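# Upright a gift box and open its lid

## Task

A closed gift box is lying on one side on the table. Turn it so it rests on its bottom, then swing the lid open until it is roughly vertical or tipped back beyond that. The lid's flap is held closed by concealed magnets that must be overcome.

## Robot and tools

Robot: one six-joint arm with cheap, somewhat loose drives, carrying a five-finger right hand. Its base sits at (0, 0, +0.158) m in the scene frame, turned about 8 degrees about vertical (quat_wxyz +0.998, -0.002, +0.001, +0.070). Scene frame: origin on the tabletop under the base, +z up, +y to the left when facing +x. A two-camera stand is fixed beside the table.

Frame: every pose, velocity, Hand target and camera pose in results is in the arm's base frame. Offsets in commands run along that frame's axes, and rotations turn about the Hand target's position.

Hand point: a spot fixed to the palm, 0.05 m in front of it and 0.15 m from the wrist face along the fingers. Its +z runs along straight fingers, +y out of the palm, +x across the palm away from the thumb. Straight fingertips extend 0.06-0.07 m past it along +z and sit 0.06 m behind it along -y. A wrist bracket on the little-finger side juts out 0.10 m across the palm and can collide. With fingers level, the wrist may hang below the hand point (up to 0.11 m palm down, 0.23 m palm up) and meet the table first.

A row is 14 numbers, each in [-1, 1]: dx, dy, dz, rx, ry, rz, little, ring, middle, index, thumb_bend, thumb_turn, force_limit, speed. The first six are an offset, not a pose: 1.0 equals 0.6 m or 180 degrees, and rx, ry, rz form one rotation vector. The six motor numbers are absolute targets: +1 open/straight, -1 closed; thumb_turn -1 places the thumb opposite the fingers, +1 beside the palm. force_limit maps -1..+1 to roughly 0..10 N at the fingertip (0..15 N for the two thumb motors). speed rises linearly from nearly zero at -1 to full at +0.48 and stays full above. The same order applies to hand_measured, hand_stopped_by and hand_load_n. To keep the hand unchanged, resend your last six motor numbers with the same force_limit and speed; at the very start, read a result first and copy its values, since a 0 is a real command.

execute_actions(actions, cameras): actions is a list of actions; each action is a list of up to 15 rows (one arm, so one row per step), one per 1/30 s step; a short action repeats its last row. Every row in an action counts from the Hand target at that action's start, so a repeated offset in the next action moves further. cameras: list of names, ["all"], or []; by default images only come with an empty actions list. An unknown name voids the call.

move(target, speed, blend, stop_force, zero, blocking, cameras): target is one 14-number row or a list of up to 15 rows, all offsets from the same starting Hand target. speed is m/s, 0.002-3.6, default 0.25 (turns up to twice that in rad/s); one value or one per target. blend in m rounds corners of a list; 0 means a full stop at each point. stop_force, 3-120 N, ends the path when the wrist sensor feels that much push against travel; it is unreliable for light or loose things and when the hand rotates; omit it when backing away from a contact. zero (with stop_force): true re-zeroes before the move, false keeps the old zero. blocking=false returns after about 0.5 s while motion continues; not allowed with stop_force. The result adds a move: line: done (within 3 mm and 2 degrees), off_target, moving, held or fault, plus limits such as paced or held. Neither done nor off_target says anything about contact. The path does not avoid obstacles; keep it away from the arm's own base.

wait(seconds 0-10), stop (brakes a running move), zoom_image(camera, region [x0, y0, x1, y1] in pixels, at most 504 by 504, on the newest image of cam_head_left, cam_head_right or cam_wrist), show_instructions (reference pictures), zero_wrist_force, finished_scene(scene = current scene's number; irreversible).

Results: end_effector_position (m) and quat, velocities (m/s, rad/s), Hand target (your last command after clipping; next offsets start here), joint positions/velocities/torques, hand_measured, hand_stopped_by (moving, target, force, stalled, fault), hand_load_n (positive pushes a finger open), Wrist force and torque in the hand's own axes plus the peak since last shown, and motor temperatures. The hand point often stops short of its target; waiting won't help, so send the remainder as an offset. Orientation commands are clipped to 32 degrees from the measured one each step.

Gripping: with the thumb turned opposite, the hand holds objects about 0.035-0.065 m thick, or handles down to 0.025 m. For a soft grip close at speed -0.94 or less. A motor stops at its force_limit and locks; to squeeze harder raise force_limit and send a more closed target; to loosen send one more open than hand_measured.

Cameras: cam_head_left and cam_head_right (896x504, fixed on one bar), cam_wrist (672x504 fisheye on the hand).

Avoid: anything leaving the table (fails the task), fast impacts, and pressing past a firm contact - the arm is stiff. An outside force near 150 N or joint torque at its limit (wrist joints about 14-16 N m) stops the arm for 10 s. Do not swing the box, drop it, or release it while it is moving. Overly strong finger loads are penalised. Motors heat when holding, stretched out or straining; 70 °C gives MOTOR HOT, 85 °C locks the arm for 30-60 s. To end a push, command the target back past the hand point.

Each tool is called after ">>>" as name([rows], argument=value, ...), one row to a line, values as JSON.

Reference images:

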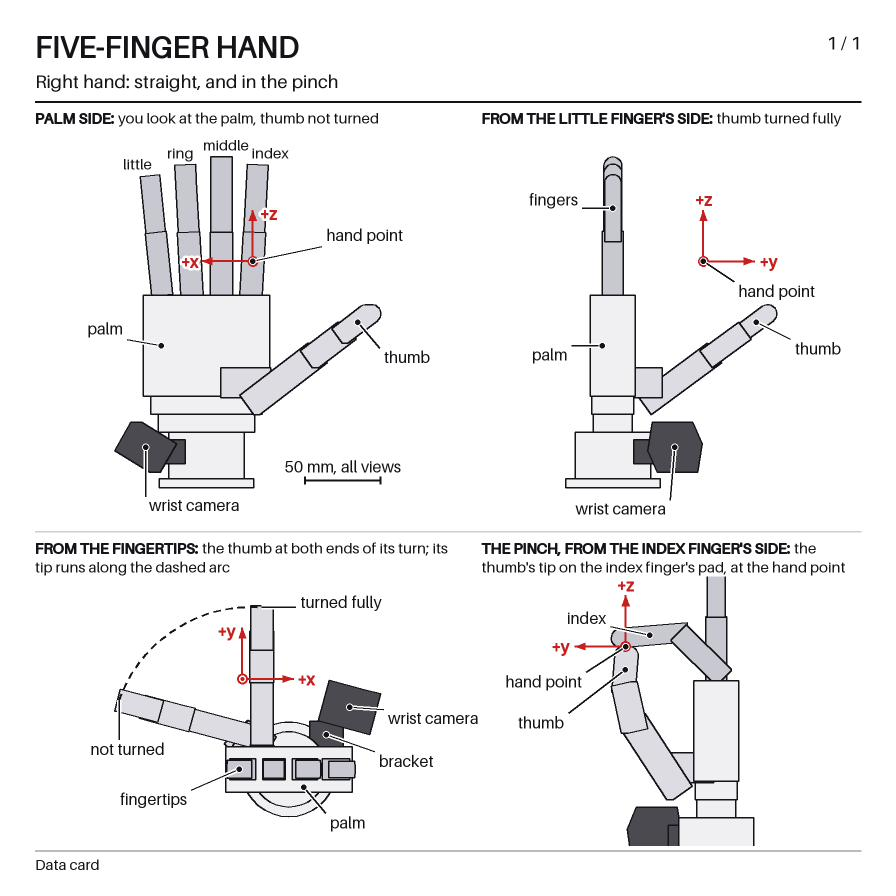

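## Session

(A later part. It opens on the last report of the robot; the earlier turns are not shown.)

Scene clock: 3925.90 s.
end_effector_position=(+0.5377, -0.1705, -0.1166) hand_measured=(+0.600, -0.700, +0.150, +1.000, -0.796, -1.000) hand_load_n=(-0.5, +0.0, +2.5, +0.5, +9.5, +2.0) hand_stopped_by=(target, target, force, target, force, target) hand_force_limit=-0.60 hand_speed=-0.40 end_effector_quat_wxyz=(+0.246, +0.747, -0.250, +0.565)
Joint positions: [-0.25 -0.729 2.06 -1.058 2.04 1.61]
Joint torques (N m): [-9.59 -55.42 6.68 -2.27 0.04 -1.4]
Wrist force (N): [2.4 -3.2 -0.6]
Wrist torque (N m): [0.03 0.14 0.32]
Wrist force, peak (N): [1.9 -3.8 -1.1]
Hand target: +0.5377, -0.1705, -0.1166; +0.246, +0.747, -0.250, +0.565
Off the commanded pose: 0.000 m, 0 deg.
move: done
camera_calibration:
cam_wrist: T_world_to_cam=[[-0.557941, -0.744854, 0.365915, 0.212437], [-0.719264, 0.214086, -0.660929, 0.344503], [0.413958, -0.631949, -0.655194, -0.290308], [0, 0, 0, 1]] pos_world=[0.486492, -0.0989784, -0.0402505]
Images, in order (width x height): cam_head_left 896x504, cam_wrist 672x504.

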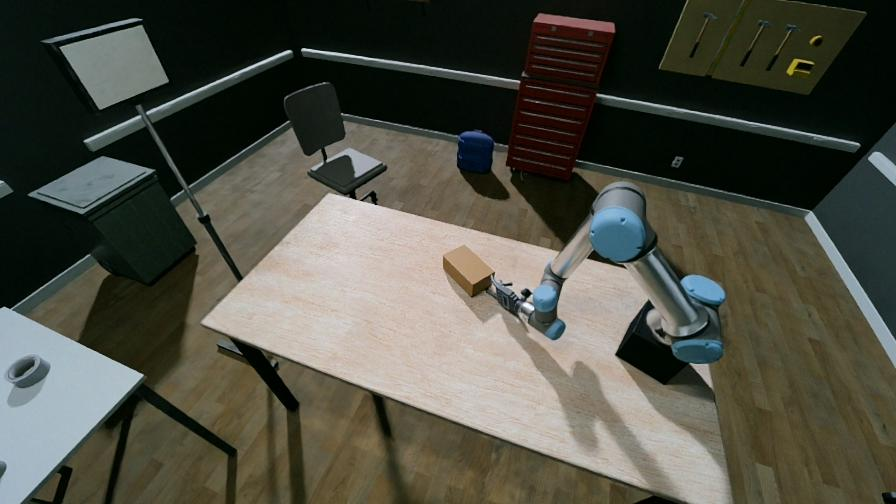

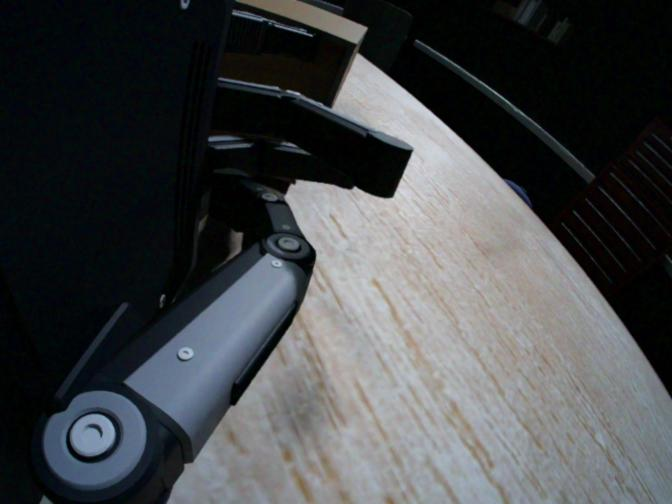

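>>> execute_actions(actions=[], cameras=["all"])

>>> zoom_image(camera="cam_head_left", region=[465, 260, 525, 305])

>>> zoom_image(camera="cam_head_right", region=[470, 260, 530, 305])

>>> zoom_image(camera="cam_wrist", region=[210, 0, 390, 120])

Scene clock: 3947.73 s.
end_effector_position=(+0.5377, -0.1705, -0.1166) hand_measured=(+0.600, -0.700, +0.150, +1.000, -0.796, -1.000) hand_load_n=(-0.5, +0.0, +3.0, +0.5, +9.5, +2.0) hand_stopped_by=(target, target, force, target, force, target) hand_force_limit=-0.60 hand_speed=-0.40 end_effector_quat_wxyz=(+0.246, +0.747, -0.250, +0.565)
Joint positions: [-0.25 -0.729 2.06 -1.058 2.04 1.609]
Joint velocities: within noise
Joint torques (N m): [-9.89 -55.05 7.46 -2.2 0.06 -1.76]
Motor temperatures (°C): [28 30 27 37 36 34]
Wrist force (N): [2.1 -3.4 -0.8]
Wrist torque (N m): [0.02 0.16 0.32]
Wrist force, peak (N): [2.7 -3.6 -1.1]
Hand target: +0.5377, -0.1705, -0.1166; +0.246, +0.747, -0.250, +0.565
Off the commanded pose: 0.000 m, 0 deg.
camera_calibration:
cam_wrist: T_world_to_cam=[[-0.557795, -0.744862, 0.366121, 0.212374], [-0.71939, 0.21389, -0.660855, 0.344548], [0.413937, -0.632006, -0.655153, -0.290302], [0, 0, 0, 1]] pos_world=[0.486492, -0.0989787, -0.0402499]

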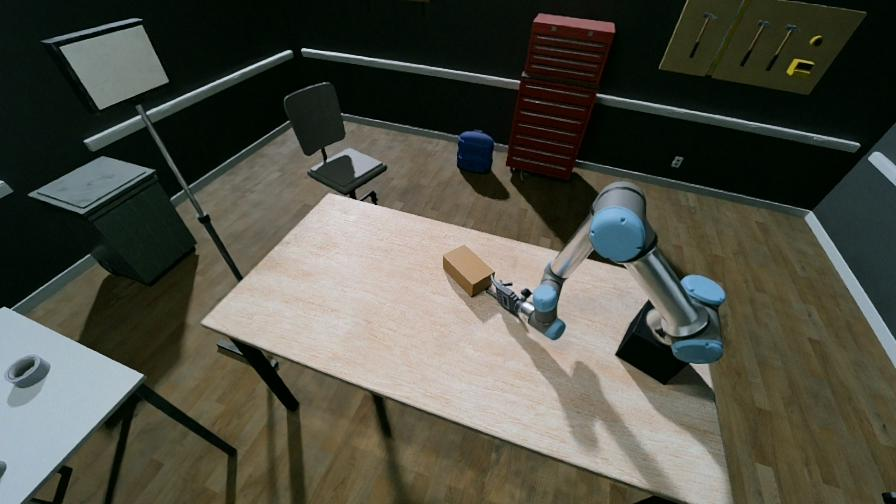

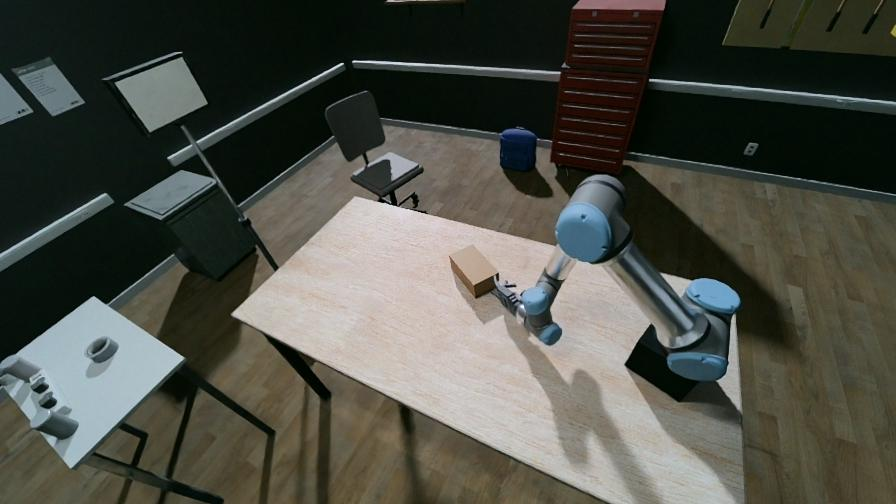

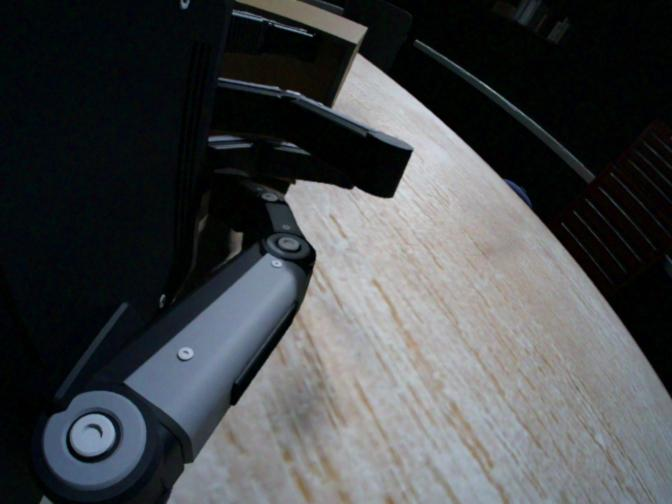

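Scaled by 8.400 from the camera's 896x504 image, which has a finer 1280x720 frame.

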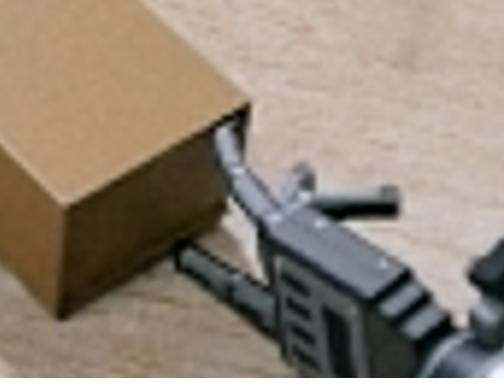

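Scaled by 8.400 from the camera's 896x504 image, which has a finer 1280x720 frame.

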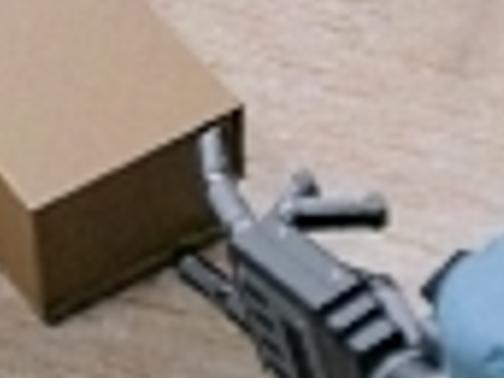

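Scaled by 2.800 from the camera's 672x504 image, which has a finer 960x720 frame.

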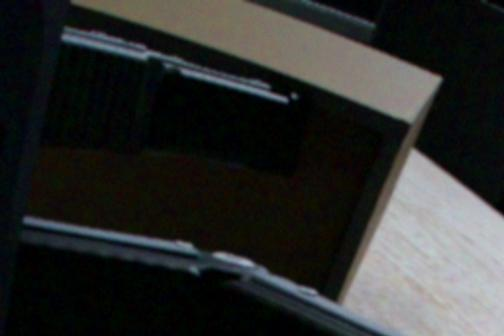

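>>> move(target=[0.0285,0.0497,-0.0397,0.1162,-0.1046,-0.0390,0.6,-0.7,0.15,1,-1,-1,-0.6,-0.4], speed=0.04)

>>> move(target=[-0.0117,0.0105,-0.0073,-0.0149,-0.0165,0,0.6,-0.7,0.15,1,-1,-1,-0.6,-0.4], speed=0.03, cameras=["cam_head_left","cam_wrist"])

>>> zoom_image(camera="cam_head_left", region=[430, 230, 530, 310])

>>> zoom_image(camera="cam_wrist", region=[200, 0, 400, 150])

Scene clock: 4138.57 s.
end_effector_position=(+0.5548, -0.1407, -0.1404) hand_measured=(+0.600, -0.700, +0.150, +1.000, -0.796, -1.000) hand_load_n=(+0.0, +0.0, +3.0, +0.0, +9.5, +2.0) hand_stopped_by=(target, target, force, target, force, target) hand_force_limit=-0.60 hand_speed=-0.40 end_effector_quat_wxyz=(+0.097, +0.661, -0.429, +0.608)
Joint positions: [-0.218 -0.728 2.033 -1.025 2.07 2.125]
Joint torques (N m): [7.16 -20.92 -17.63 2.52 1.77 1.58]
Wrist force (N): [-0.2 1.0 0.0]
Wrist torque (N m): [0.04 -0.07 0.03]
Wrist force, peak (N): [1.6 1.3 -4.4]
Hand target: +0.5548, -0.1407, -0.1404; +0.097, +0.661, -0.429, +0.608
Off the commanded pose: 0.000 m, 0 deg.
move: done

Scene clock: 4140.20 s.
end_effector_position=(+0.5478, -0.1344, -0.1448) hand_measured=(+0.600, -0.700, +0.150, +1.000, -0.796, -1.000) hand_load_n=(+0.0, +0.0, +2.5, +0.0, +9.5, +2.0) hand_stopped_by=(target, target, force, target, force, target) hand_force_limit=-0.60 hand_speed=-0.40 end_effector_quat_wxyz=(+0.101, +0.642, -0.418, +0.635)
Joint positions: [-0.197 -0.691 2.072 -1.178 2.099 2.092]
Joint torques (N m): [7.59 -21.3 6.81 -3.77 1.63 -1.24]
Wrist force (N): [-0.1 0.8 0.1]
Wrist torque (N m): [-0.01 -0.11 0.11]
Wrist force, peak (N): [-0.3 1.1 0.2]
Hand target: +0.5478, -0.1344, -0.1448; +0.101, +0.642, -0.418, +0.635
Off the commanded pose: 0.000 m, 0 deg.
move: done
camera_calibration:
cam_wrist: T_world_to_cam=[[-0.685185, -0.718785, -0.117767, 0.258436], [-0.402822, 0.508662, -0.760918, 0.177089], [0.606841, -0.473931, -0.638071, -0.372022], [0, 0, 0, 1]] pos_world=[0.474169, -0.0806311, -0.0721906]
Images, in order (width x height): cam_head_left 896x504, cam_wrist 672x504.

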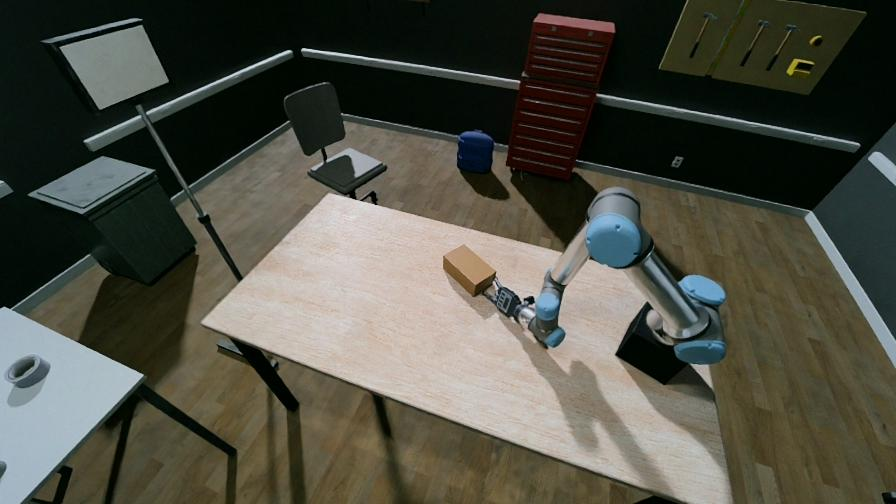

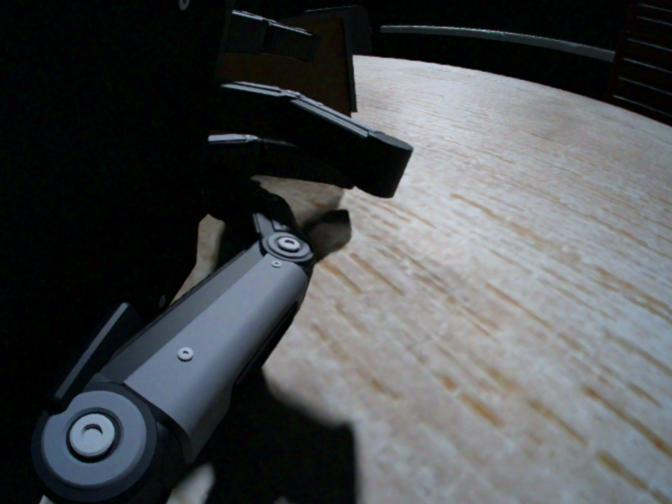

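Scaled by 5.040 from the camera's 896x504 image, which has a finer 1280x720 frame.

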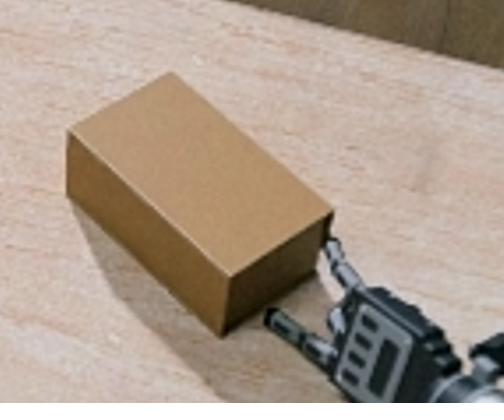

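Scaled by 2.520 from the camera's 672x504 image, which has a finer 960x720 frame.

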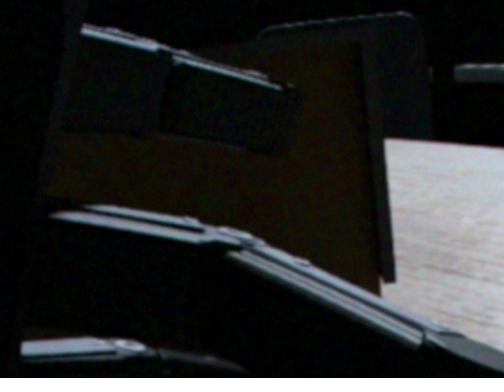

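>>> move(target=[-0.002,-0.0067,-0.0027,0,0,0.0194,0.6,-0.7,0.15,1,-1,-1,-0.6,-0.4], speed=0.03)

>>> move(target=[0.0355,-0.0303,0,0,0,0,0.6,-0.7,0.15,1,-1,-1,-0.6,-0.4], speed=0.01, stop_force=4, cameras=["cam_head_left","cam_wrist"])

>>> zoom_image(camera="cam_head_left", region=[430, 230, 530, 310])

>>> zoom_image(camera="cam_wrist", region=[200, 0, 400, 150])

Scene clock: 4178.10 s.
end_effector_position=(+0.5466, -0.1384, -0.1464) hand_measured=(+0.600, -0.700, +0.150, +1.000, -0.796, -1.000) hand_load_n=(+0.0, +0.5, +2.5, +0.0, +9.5, +2.0) hand_stopped_by=(target, target, force, target, force, target) hand_force_limit=-0.60 hand_speed=-0.40 end_effector_quat_wxyz=(+0.082, +0.655, -0.398, +0.637)
Joint positions: [-0.239 -0.695 2.114 -1.227 1.999 2.07]
Joint torques (N m): [-7.67 -56.95 7.18 -3.75 -1.08 -1.54]
Wrist force (N): [0.2 1.1 0.3]
Wrist torque (N m): [0.04 -0.15 0.14]
Wrist force, peak (N): [0.1 1.3 0.1]
Hand target: +0.5466, -0.1384, -0.1464; +0.082, +0.655, -0.398, +0.637
Off the commanded pose: 0.000 m, 0 deg.
move: done

Scene clock: 4181.77 s.
end_effector_position=(+0.5679, -0.1566, -0.1464) hand_measured=(+0.600, -0.700, +0.150, +1.000, -0.796, -1.000) hand_load_n=(+0.0, +0.0, +2.5, -0.5, +9.5, +1.5) hand_stopped_by=(target, target, force, target, force, target) hand_force_limit=-0.60 hand_speed=-0.40 end_effector_quat_wxyz=(+0.082, +0.655, -0.398, +0.637)
Joint positions: [-0.271 -0.685 2.058 -1.184 1.967 2.063]
Joint torques (N m): [-8.53 -20.29 -16.48 2.32 -0.75 -1.57]
Wrist force (N): [0.0 0.2 -1.4]
Wrist torque (N m): [0.11 0.00 0.13]
Wrist force, peak (N): [1.0 0.1 -1.7]
Hand target: +0.5679, -0.1566, -0.1464; +0.082, +0.655, -0.398, +0.637
Off the commanded pose: 0.000 m, 0 deg.
move: done
camera_calibration:
cam_wrist: T_world_to_cam=[[-0.640084, -0.759219, -0.117808, 0.224166], [-0.433004, 0.483139, -0.760976, 0.208391], [0.634665, -0.436078, -0.637994, -0.405615], [0, 0, 0, 1]] pos_world=[0.491149, -0.107371, -0.0737908]
Images, in order (width x height): cam_head_left 896x504, cam_wrist 672x504.

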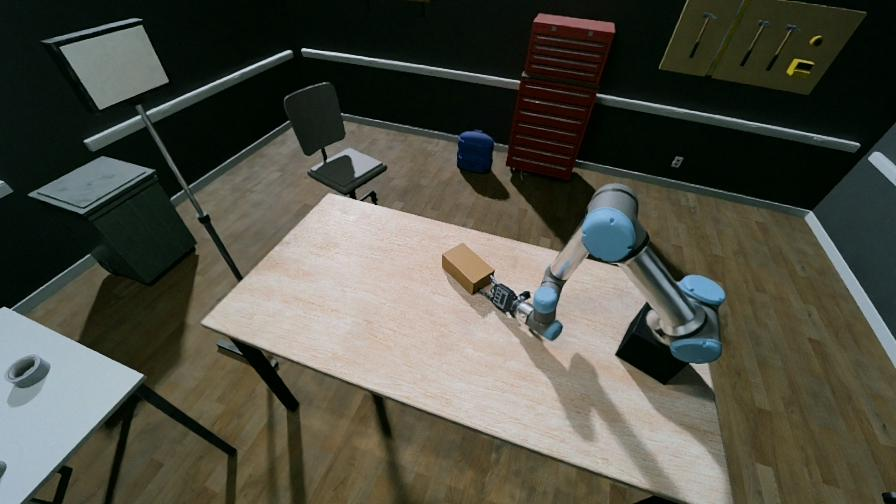

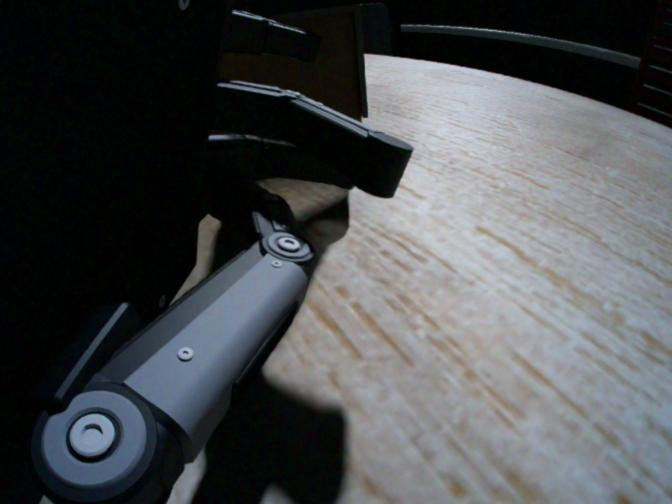

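Scaled by 5.040 from the camera's 896x504 image, which has a finer 1280x720 frame.

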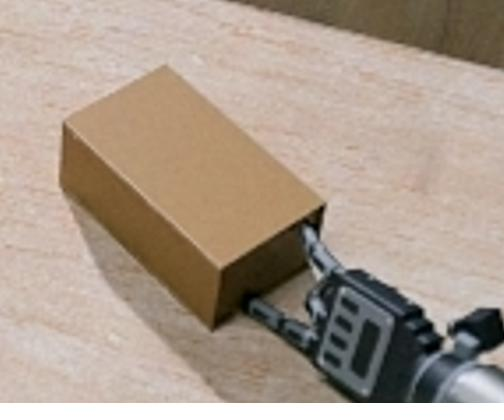

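Scaled by 2.520 from the camera's 672x504 image, which has a finer 960x720 frame.

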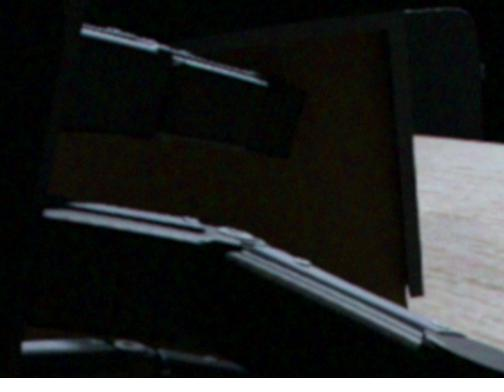

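>>> move(target=[0,0,-0.015,0,0,0,0.6,-0.7,0.15,1,-1,-1,-0.6,-0.4], speed=0.005, stop_force=3)

Scene clock: 4188.60 s.
end_effector_position=(+0.5679, -0.1566, -0.1477) hand_measured=(+0.600, -0.700, +0.150, +1.000, -0.796, -1.000) hand_load_n=(+0.0, +0.0, +2.5, +0.0, +9.5, +2.0) hand_stopped_by=(target, target, force, target, force, target) hand_force_limit=-0.60 hand_speed=-0.40 end_effector_quat_wxyz=(+0.082, +0.655, -0.398, +0.637)
Joint positions: [-0.271 -0.682 2.057 -1.186 1.966 2.063]
Joint torques (N m): [-6.85 -58.57 5.94 2.11 -0.36 -1.41]
Wrist force (N): [-0.6 0.8 -0.1]
Wrist torque (N m): [-0.01 -0.10 0.07]
Wrist force, peak (N): [3.5 -1.6 -3.9]
Hand target: +0.5679, -0.1566, -0.1477; +0.082, +0.655, -0.398, +0.637 (not the last commanded pose)
Off the commanded pose: 0.008 m, 0 deg.
move: contact

>>> move([
  [-0.0122,-0.0209,0.0177,-0.0514,0.0409,0.0116,0.6,-0.7,0.15,1,-1,-1,-0.6,-0.4],
  [-0.0191,-0.0330,0.0282,-0.0814,0.0647,0.0183,0.6,-0.7,0.15,1,-1,-1,-0.6,-0.4],
], speed=0.03, blend=0.003, cameras=["cam_head_left","cam_wrist"])

>>> zoom_image(camera="cam_head_left", region=[430, 230, 530, 310])

>>> zoom_image(camera="cam_wrist", region=[200, 0, 400, 150])

Scene clock: 4212.43 s.
end_effector_position=(+0.5565, -0.1764, -0.1307) hand_measured=(+0.600, -0.700, +0.150, +1.000, -0.796, -1.000) hand_load_n=(-1.0, +0.0, +3.0, +0.5, +9.5, +2.0) hand_stopped_by=(target, target, force, target, force, target) hand_force_limit=-0.60 hand_speed=-0.40 end_effector_quat_wxyz=(+0.186, +0.711, -0.284, +0.616)
Joint positions: [-0.29 -0.685 2.072 -1.199 1.948 1.727]
Joint torques (N m): [-10.51 -37.67 7.31 -2.21 0.22 -2.3]
Wrist force (N): [2.1 -5.0 -1.3]
Wrist torque (N m): [0.12 0.15 0.36]
Wrist force, peak (N): [3.0 -5.7 -2.2]
Hand target: +0.5564, -0.1764, -0.1307; +0.186, +0.711, -0.284, +0.615
Off the commanded pose: 0.000 m, 0 deg.
move: done
camera_calibration:
cam_wrist: T_world_to_cam=[[-0.58625, -0.783281, 0.206835, 0.211848], [-0.609285, 0.258029, -0.749795, 0.284832], [0.533931, -0.56559, -0.628511, -0.36253], [0, 0, 0, 1]] pos_world=[0.491306, -0.112602, -0.0581056]
Images, in order (width x height): cam_head_left 896x504, cam_wrist 672x504.

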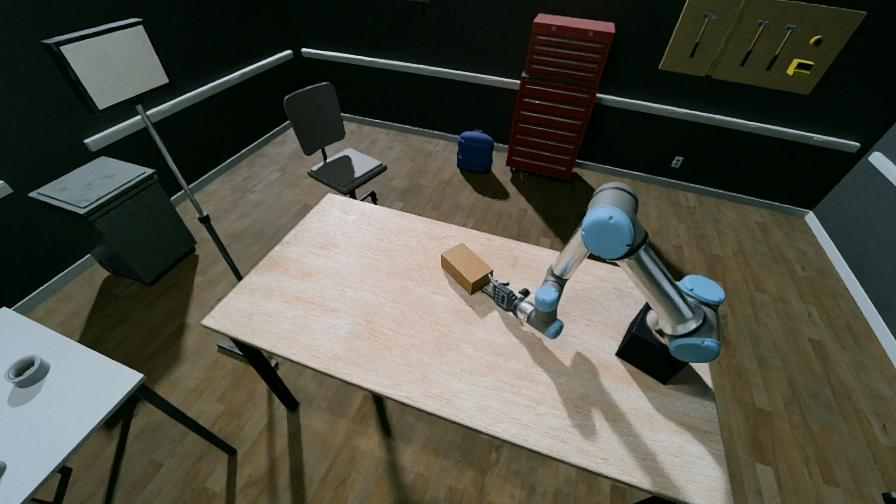

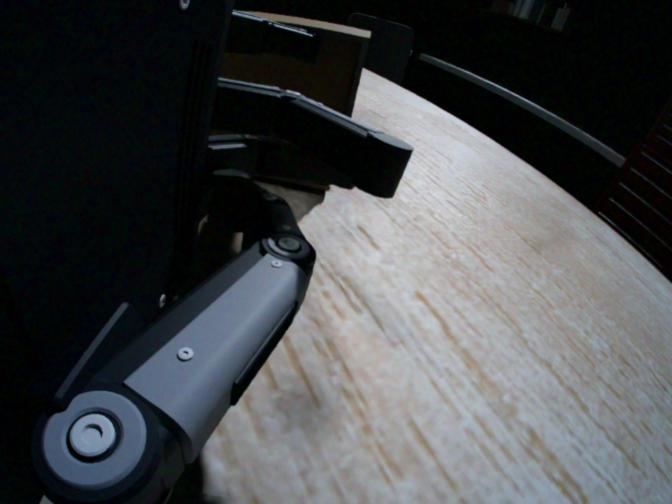

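Scaled by 5.040 from the camera's 896x504 image, which has a finer 1280x720 frame.

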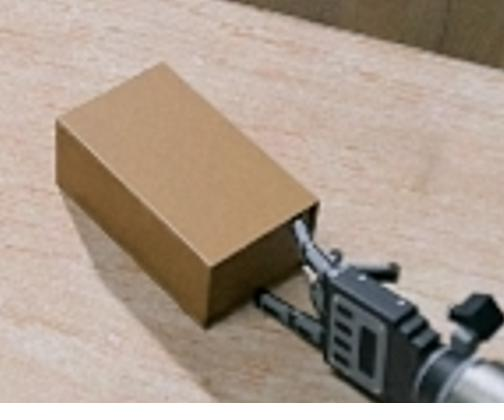

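Scaled by 2.520 from the camera's 672x504 image, which has a finer 960x720 frame.

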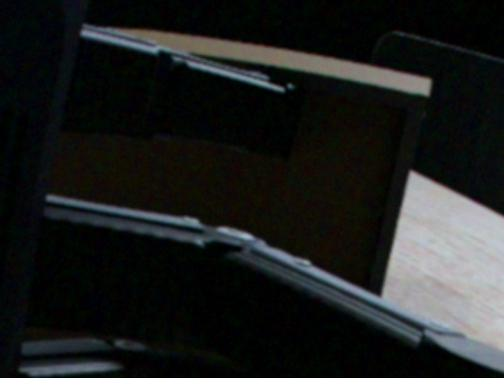

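>>> move(target=[-0.0077,-0.0172,0.0172,-0.0428,0.0341,0.0097,0.6,-0.7,0.15,1,-1,-1,-0.6,-0.4], speed=0.03, cameras=["cam_head_left","cam_wrist"])

>>> zoom_image(camera="cam_head_left", region=[430, 230, 530, 310])

>>> zoom_image(camera="cam_wrist", region=[200, 0, 400, 150])

Scene clock: 4224.87 s.
end_effector_position=(+0.5518, -0.1867, -0.1204) hand_measured=(+0.600, -0.700, +0.150, +1.000, -0.796, -1.000) hand_load_n=(-0.5, +0.0, +2.5, +0.5, +9.5, +2.0) hand_stopped_by=(target, target, force, target, force, target) hand_force_limit=-0.60 hand_speed=-0.40 end_effector_quat_wxyz=(+0.239, +0.733, -0.221, +0.597)
Joint positions: [-0.305 -0.687 2.081 -1.208 1.933 1.55]
Joint torques (N m): [-10.67 -52.95 8.13 -2.26 0.09 -1.66]
Wrist force (N): [2.9 -4.9 -1.1]
Wrist torque (N m): [0.06 0.16 0.43]
Wrist force, peak (N): [2.3 -5.9 -1.3]
Hand target: +0.5518, -0.1867, -0.1204; +0.239, +0.733, -0.221, +0.597
Off the commanded pose: 0.000 m, 0 deg.
move: done
camera_calibration:
cam_wrist: T_world_to_cam=[[-0.531601, -0.761391, 0.371058, 0.192639], [-0.693648, 0.139953, -0.706588, 0.322081], [0.486059, -0.633006, -0.602536, -0.342544], [0, 0, 0, 1]] pos_world=[0.492314, -0.115236, -0.0502967]
Images, in order (width x height): cam_head_left 896x504, cam_wrist 672x504.

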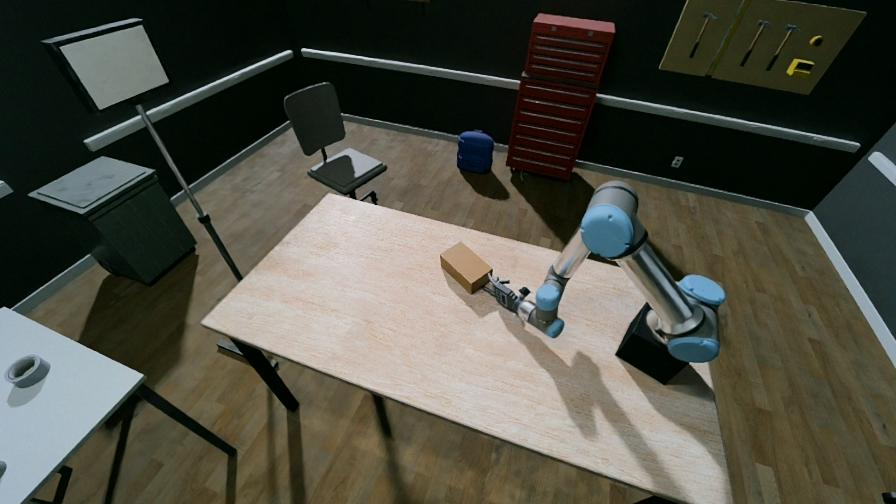

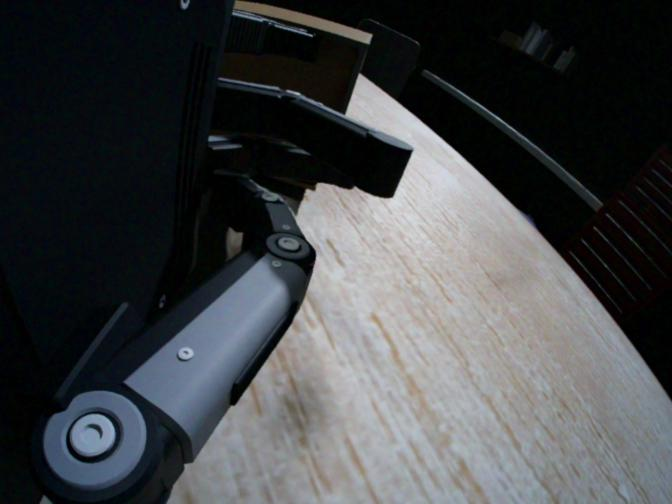

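Scaled by 5.040 from the camera's 896x504 image, which has a finer 1280x720 frame.

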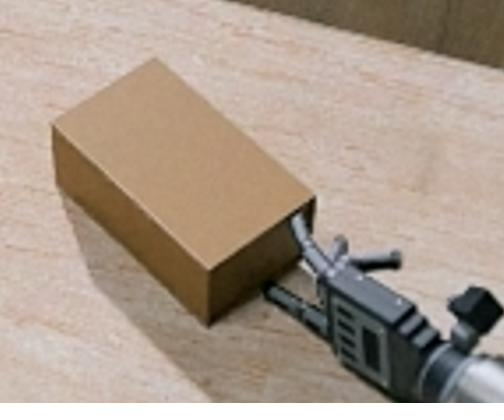

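Scaled by 2.520 from the camera's 672x504 image, which has a finer 960x720 frame.

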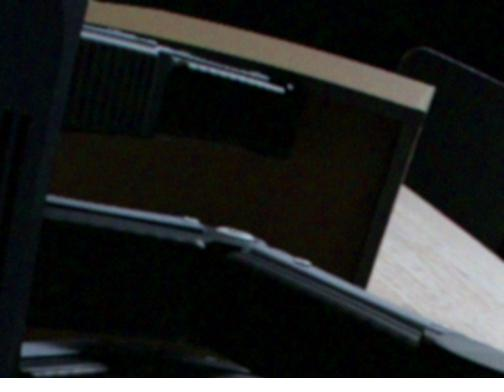

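>>> move(target=[-0.0013,-0.005,0.0127,-0.03,0.0238,0.0068,0.6,-0.7,0.15,1,-1,-1,-0.6,-0.4], speed=0.03, cameras=["cam_head_left","cam_wrist"])

>>> zoom_image(camera="cam_head_left", region=[430, 230, 530, 310])

>>> zoom_image(camera="cam_wrist", region=[200, 0, 400, 150])

Scene clock: 4243.50 s.
end_effector_position=(+0.5510, -0.1897, -0.1128) hand_measured=(+0.600, -0.700, +0.150, +1.000, -0.796, -1.000) hand_load_n=(-1.0, +0.0, +2.5, +0.5, +9.5, +2.0) hand_stopped_by=(target, target, force, target, force, target) hand_force_limit=-0.60 hand_speed=-0.40 end_effector_quat_wxyz=(+0.275, +0.745, -0.176, +0.581)
Joint positions: [-0.306 -0.687 2.082 -1.209 1.932 1.427]
Joint torques (N m): [-9.52 -19.02 7.66 -2.5 -0.24 -1.59]
Wrist force (N): [2.0 -2.7 -1.0]
Wrist torque (N m): [0.00 0.17 0.40]
Wrist force, peak (N): [3.4 -5.2 -1.5]
Hand target: +0.5510, -0.1897, -0.1128; +0.275, +0.745, -0.176, +0.581
Off the commanded pose: 0.000 m, 0 deg.
move: done
camera_calibration:
cam_wrist: T_world_to_cam=[[-0.483749, -0.732168, 0.479497, 0.178494], [-0.747003, 0.0599318, -0.662114, 0.346562], [0.456041, -0.678483, -0.575923, -0.328535], [0, 0, 0, 1]] pos_world=[0.495055, -0.112988, -0.0453346]
Images, in order (width x height): cam_head_left 896x504, cam_wrist 672x504.

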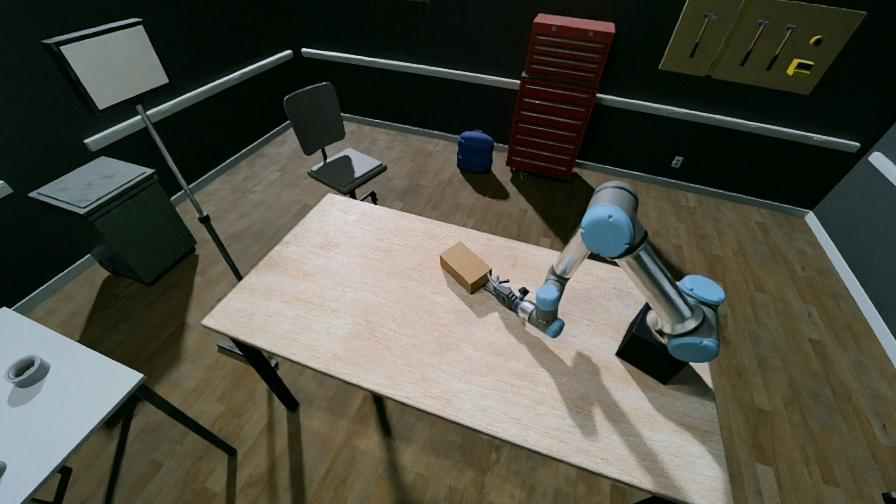

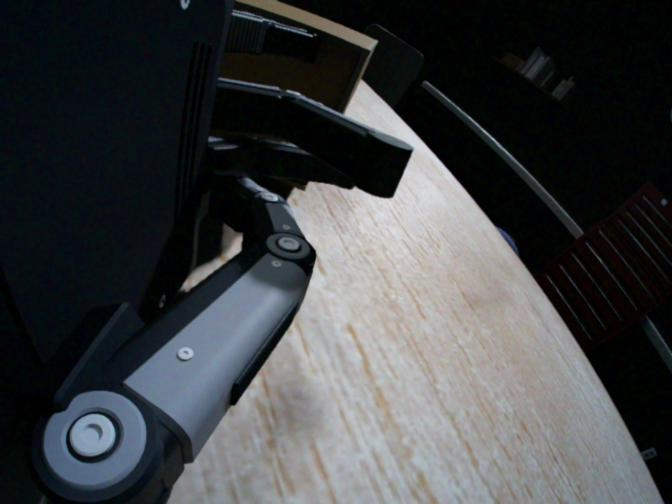

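Scaled by 5.040 from the camera's 896x504 image, which has a finer 1280x720 frame.

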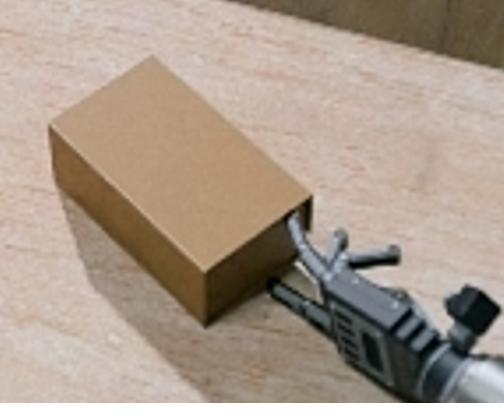

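Scaled by 2.520 from the camera's 672x504 image, which has a finer 960x720 frame.

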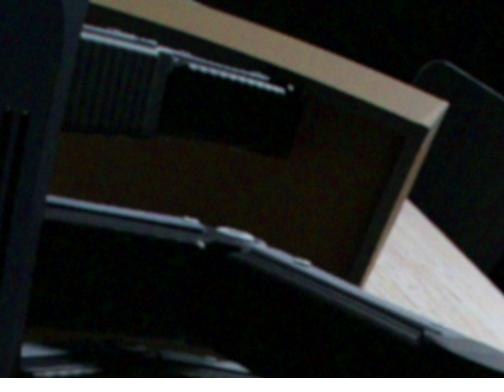

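>>> zoom_image(camera="cam_head_left", region=[465, 270, 505, 300])

>>> execute_actions(actions=[], cameras=["cam_head_right"])

>>> zoom_image(camera="cam_head_right", region=[465, 265, 515, 300])

Scaled by 12.600 from the camera's 896x504 image, which has a finer 1280x720 frame.

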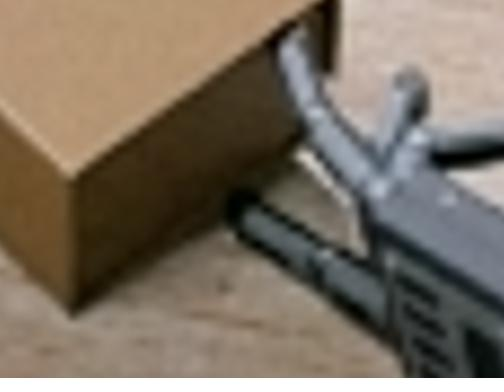

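Scene clock: 4265.70 s.
end_effector_position=(+0.5510, -0.1897, -0.1128) hand_measured=(+0.600, -0.700, +0.150, +1.000, -0.796, -1.000) hand_load_n=(-1.0, +0.0, +2.5, +0.5, +9.5, +2.0) hand_stopped_by=(target, target, force, target, force, target) hand_force_limit=-0.60 hand_speed=-0.40 end_effector_quat_wxyz=(+0.275, +0.745, -0.176, +0.581)
Joint positions: [-0.306 -0.687 2.082 -1.209 1.932 1.427]
Joint velocities: within noise
Joint torques (N m): [-10.03 -19.82 7.16 -2.57 0.42 -1.66]
Motor temperatures (°C): [27 29 26 37 36 34]
Wrist force (N): [2.2 -2.9 -0.5]
Wrist torque (N m): [-0.04 0.13 0.38]
Wrist force, peak (N): [3.0 -2.6 -0.9]
Hand target: +0.5510, -0.1897, -0.1128; +0.275, +0.745, -0.176, +0.581
Off the commanded pose: 0.000 m, 0 deg.
Images, in order (width x height): cam_head_right 896x504.

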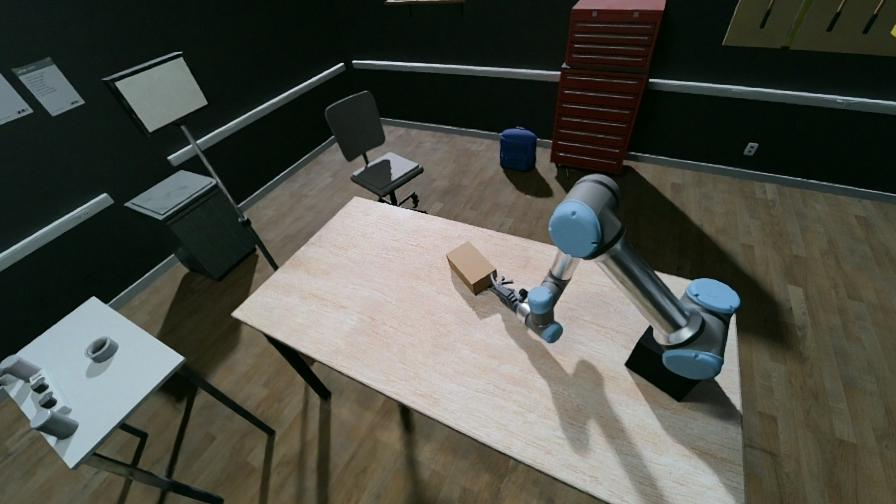

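Scaled by 10.080 from the camera's 896x504 image, which has a finer 1280x720 frame.

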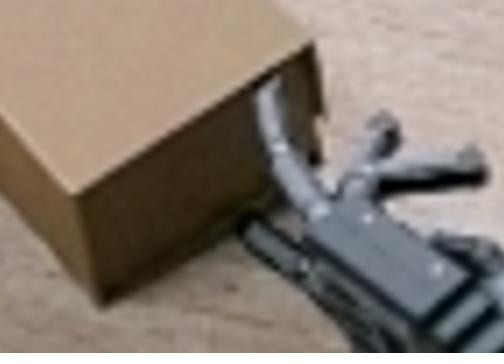

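>>> zoom_image(camera="cam_head_right", region=[486, 266, 506, 286])

Scaled by 25.200 from the camera's 896x504 image, which has a finer 1280x720 frame.

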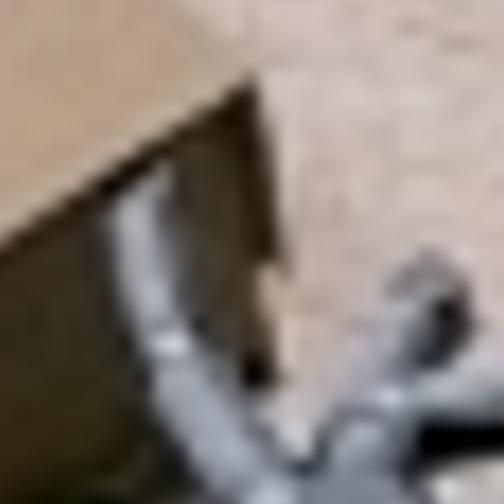

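>>> move(target=[0,0,0.0117,0,0,0,0.6,-0.7,0.15,1,-1,-1,-0.6,-0.4], speed=0.01, cameras=["cam_head_left","cam_head_right","cam_wrist"])

>>> zoom_image(camera="cam_head_left", region=[430, 230, 530, 310])

>>> zoom_image(camera="cam_head_right", region=[476, 261, 506, 291])

Scene clock: 4291.30 s.
end_effector_position=(+0.5510, -0.1897, -0.1059) hand_measured=(+0.600, -0.700, +0.150, +1.000, -0.796, -1.000) hand_load_n=(+0.5, +0.0, +3.0, +0.0, +9.5, +2.0) hand_stopped_by=(target, target, force, target, force, target) hand_force_limit=-0.60 hand_speed=-0.40 end_effector_quat_wxyz=(+0.275, +0.745, -0.176, +0.581)
Joint positions: [-0.306 -0.705 2.087 -1.196 1.932 1.427]
Joint torques (N m): [-1.88 -55.41 6.18 2.57 1.14 -0.98]
Wrist force (N): [-0.4 -0.2 0.4]
Wrist torque (N m): [-0.12 -0.08 0.11]
Wrist force, peak (N): [3.0 -2.7 -0.7]
Hand target: +0.5510, -0.1897, -0.1058; +0.275, +0.745, -0.176, +0.581
Off the commanded pose: 0.000 m, 0 deg.
move: done
camera_calibration:
cam_wrist: T_world_to_cam=[[-0.483711, -0.732094, 0.479648, 0.175181], [-0.747094, 0.0598869, -0.662016, 0.351175], [0.455933, -0.678566, -0.575911, -0.324516], [0, 0, 0, 1]] pos_world=[0.495055, -0.112988, -0.038434]

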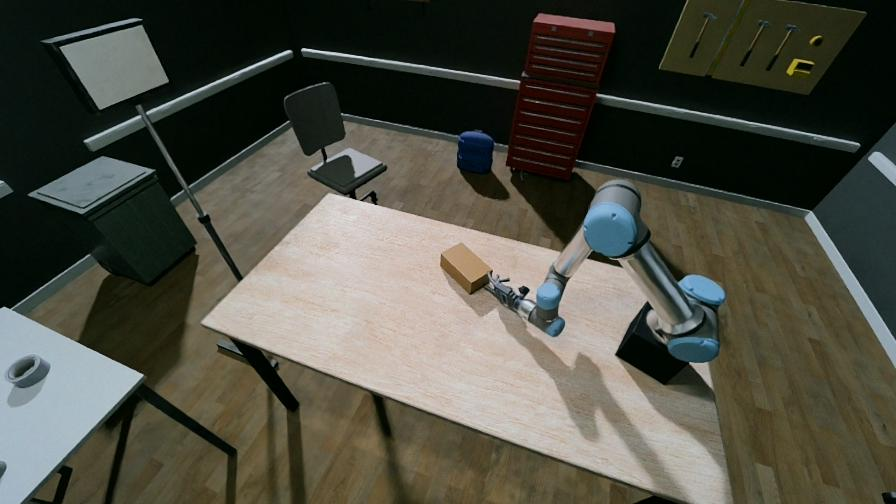

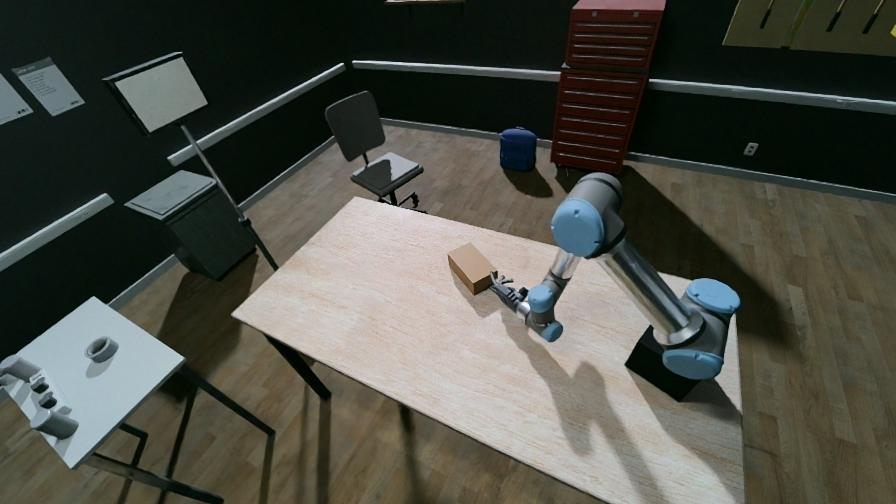

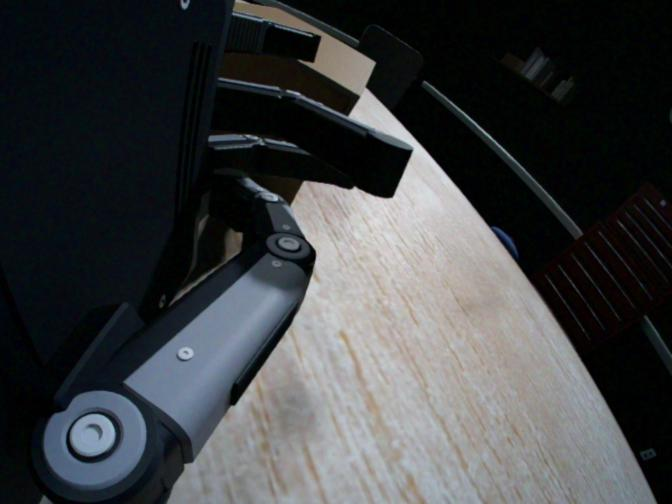

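Scaled by 5.040 from the camera's 896x504 image, which has a finer 1280x720 frame.

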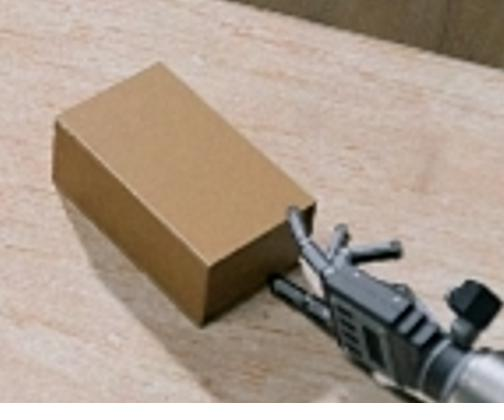

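Scaled by 16.800 from the camera's 896x504 image, which has a finer 1280x720 frame.

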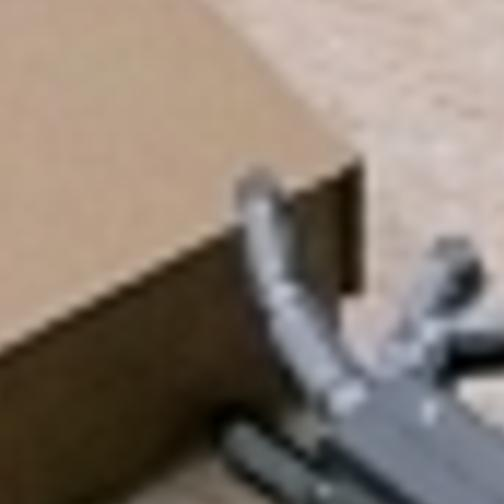

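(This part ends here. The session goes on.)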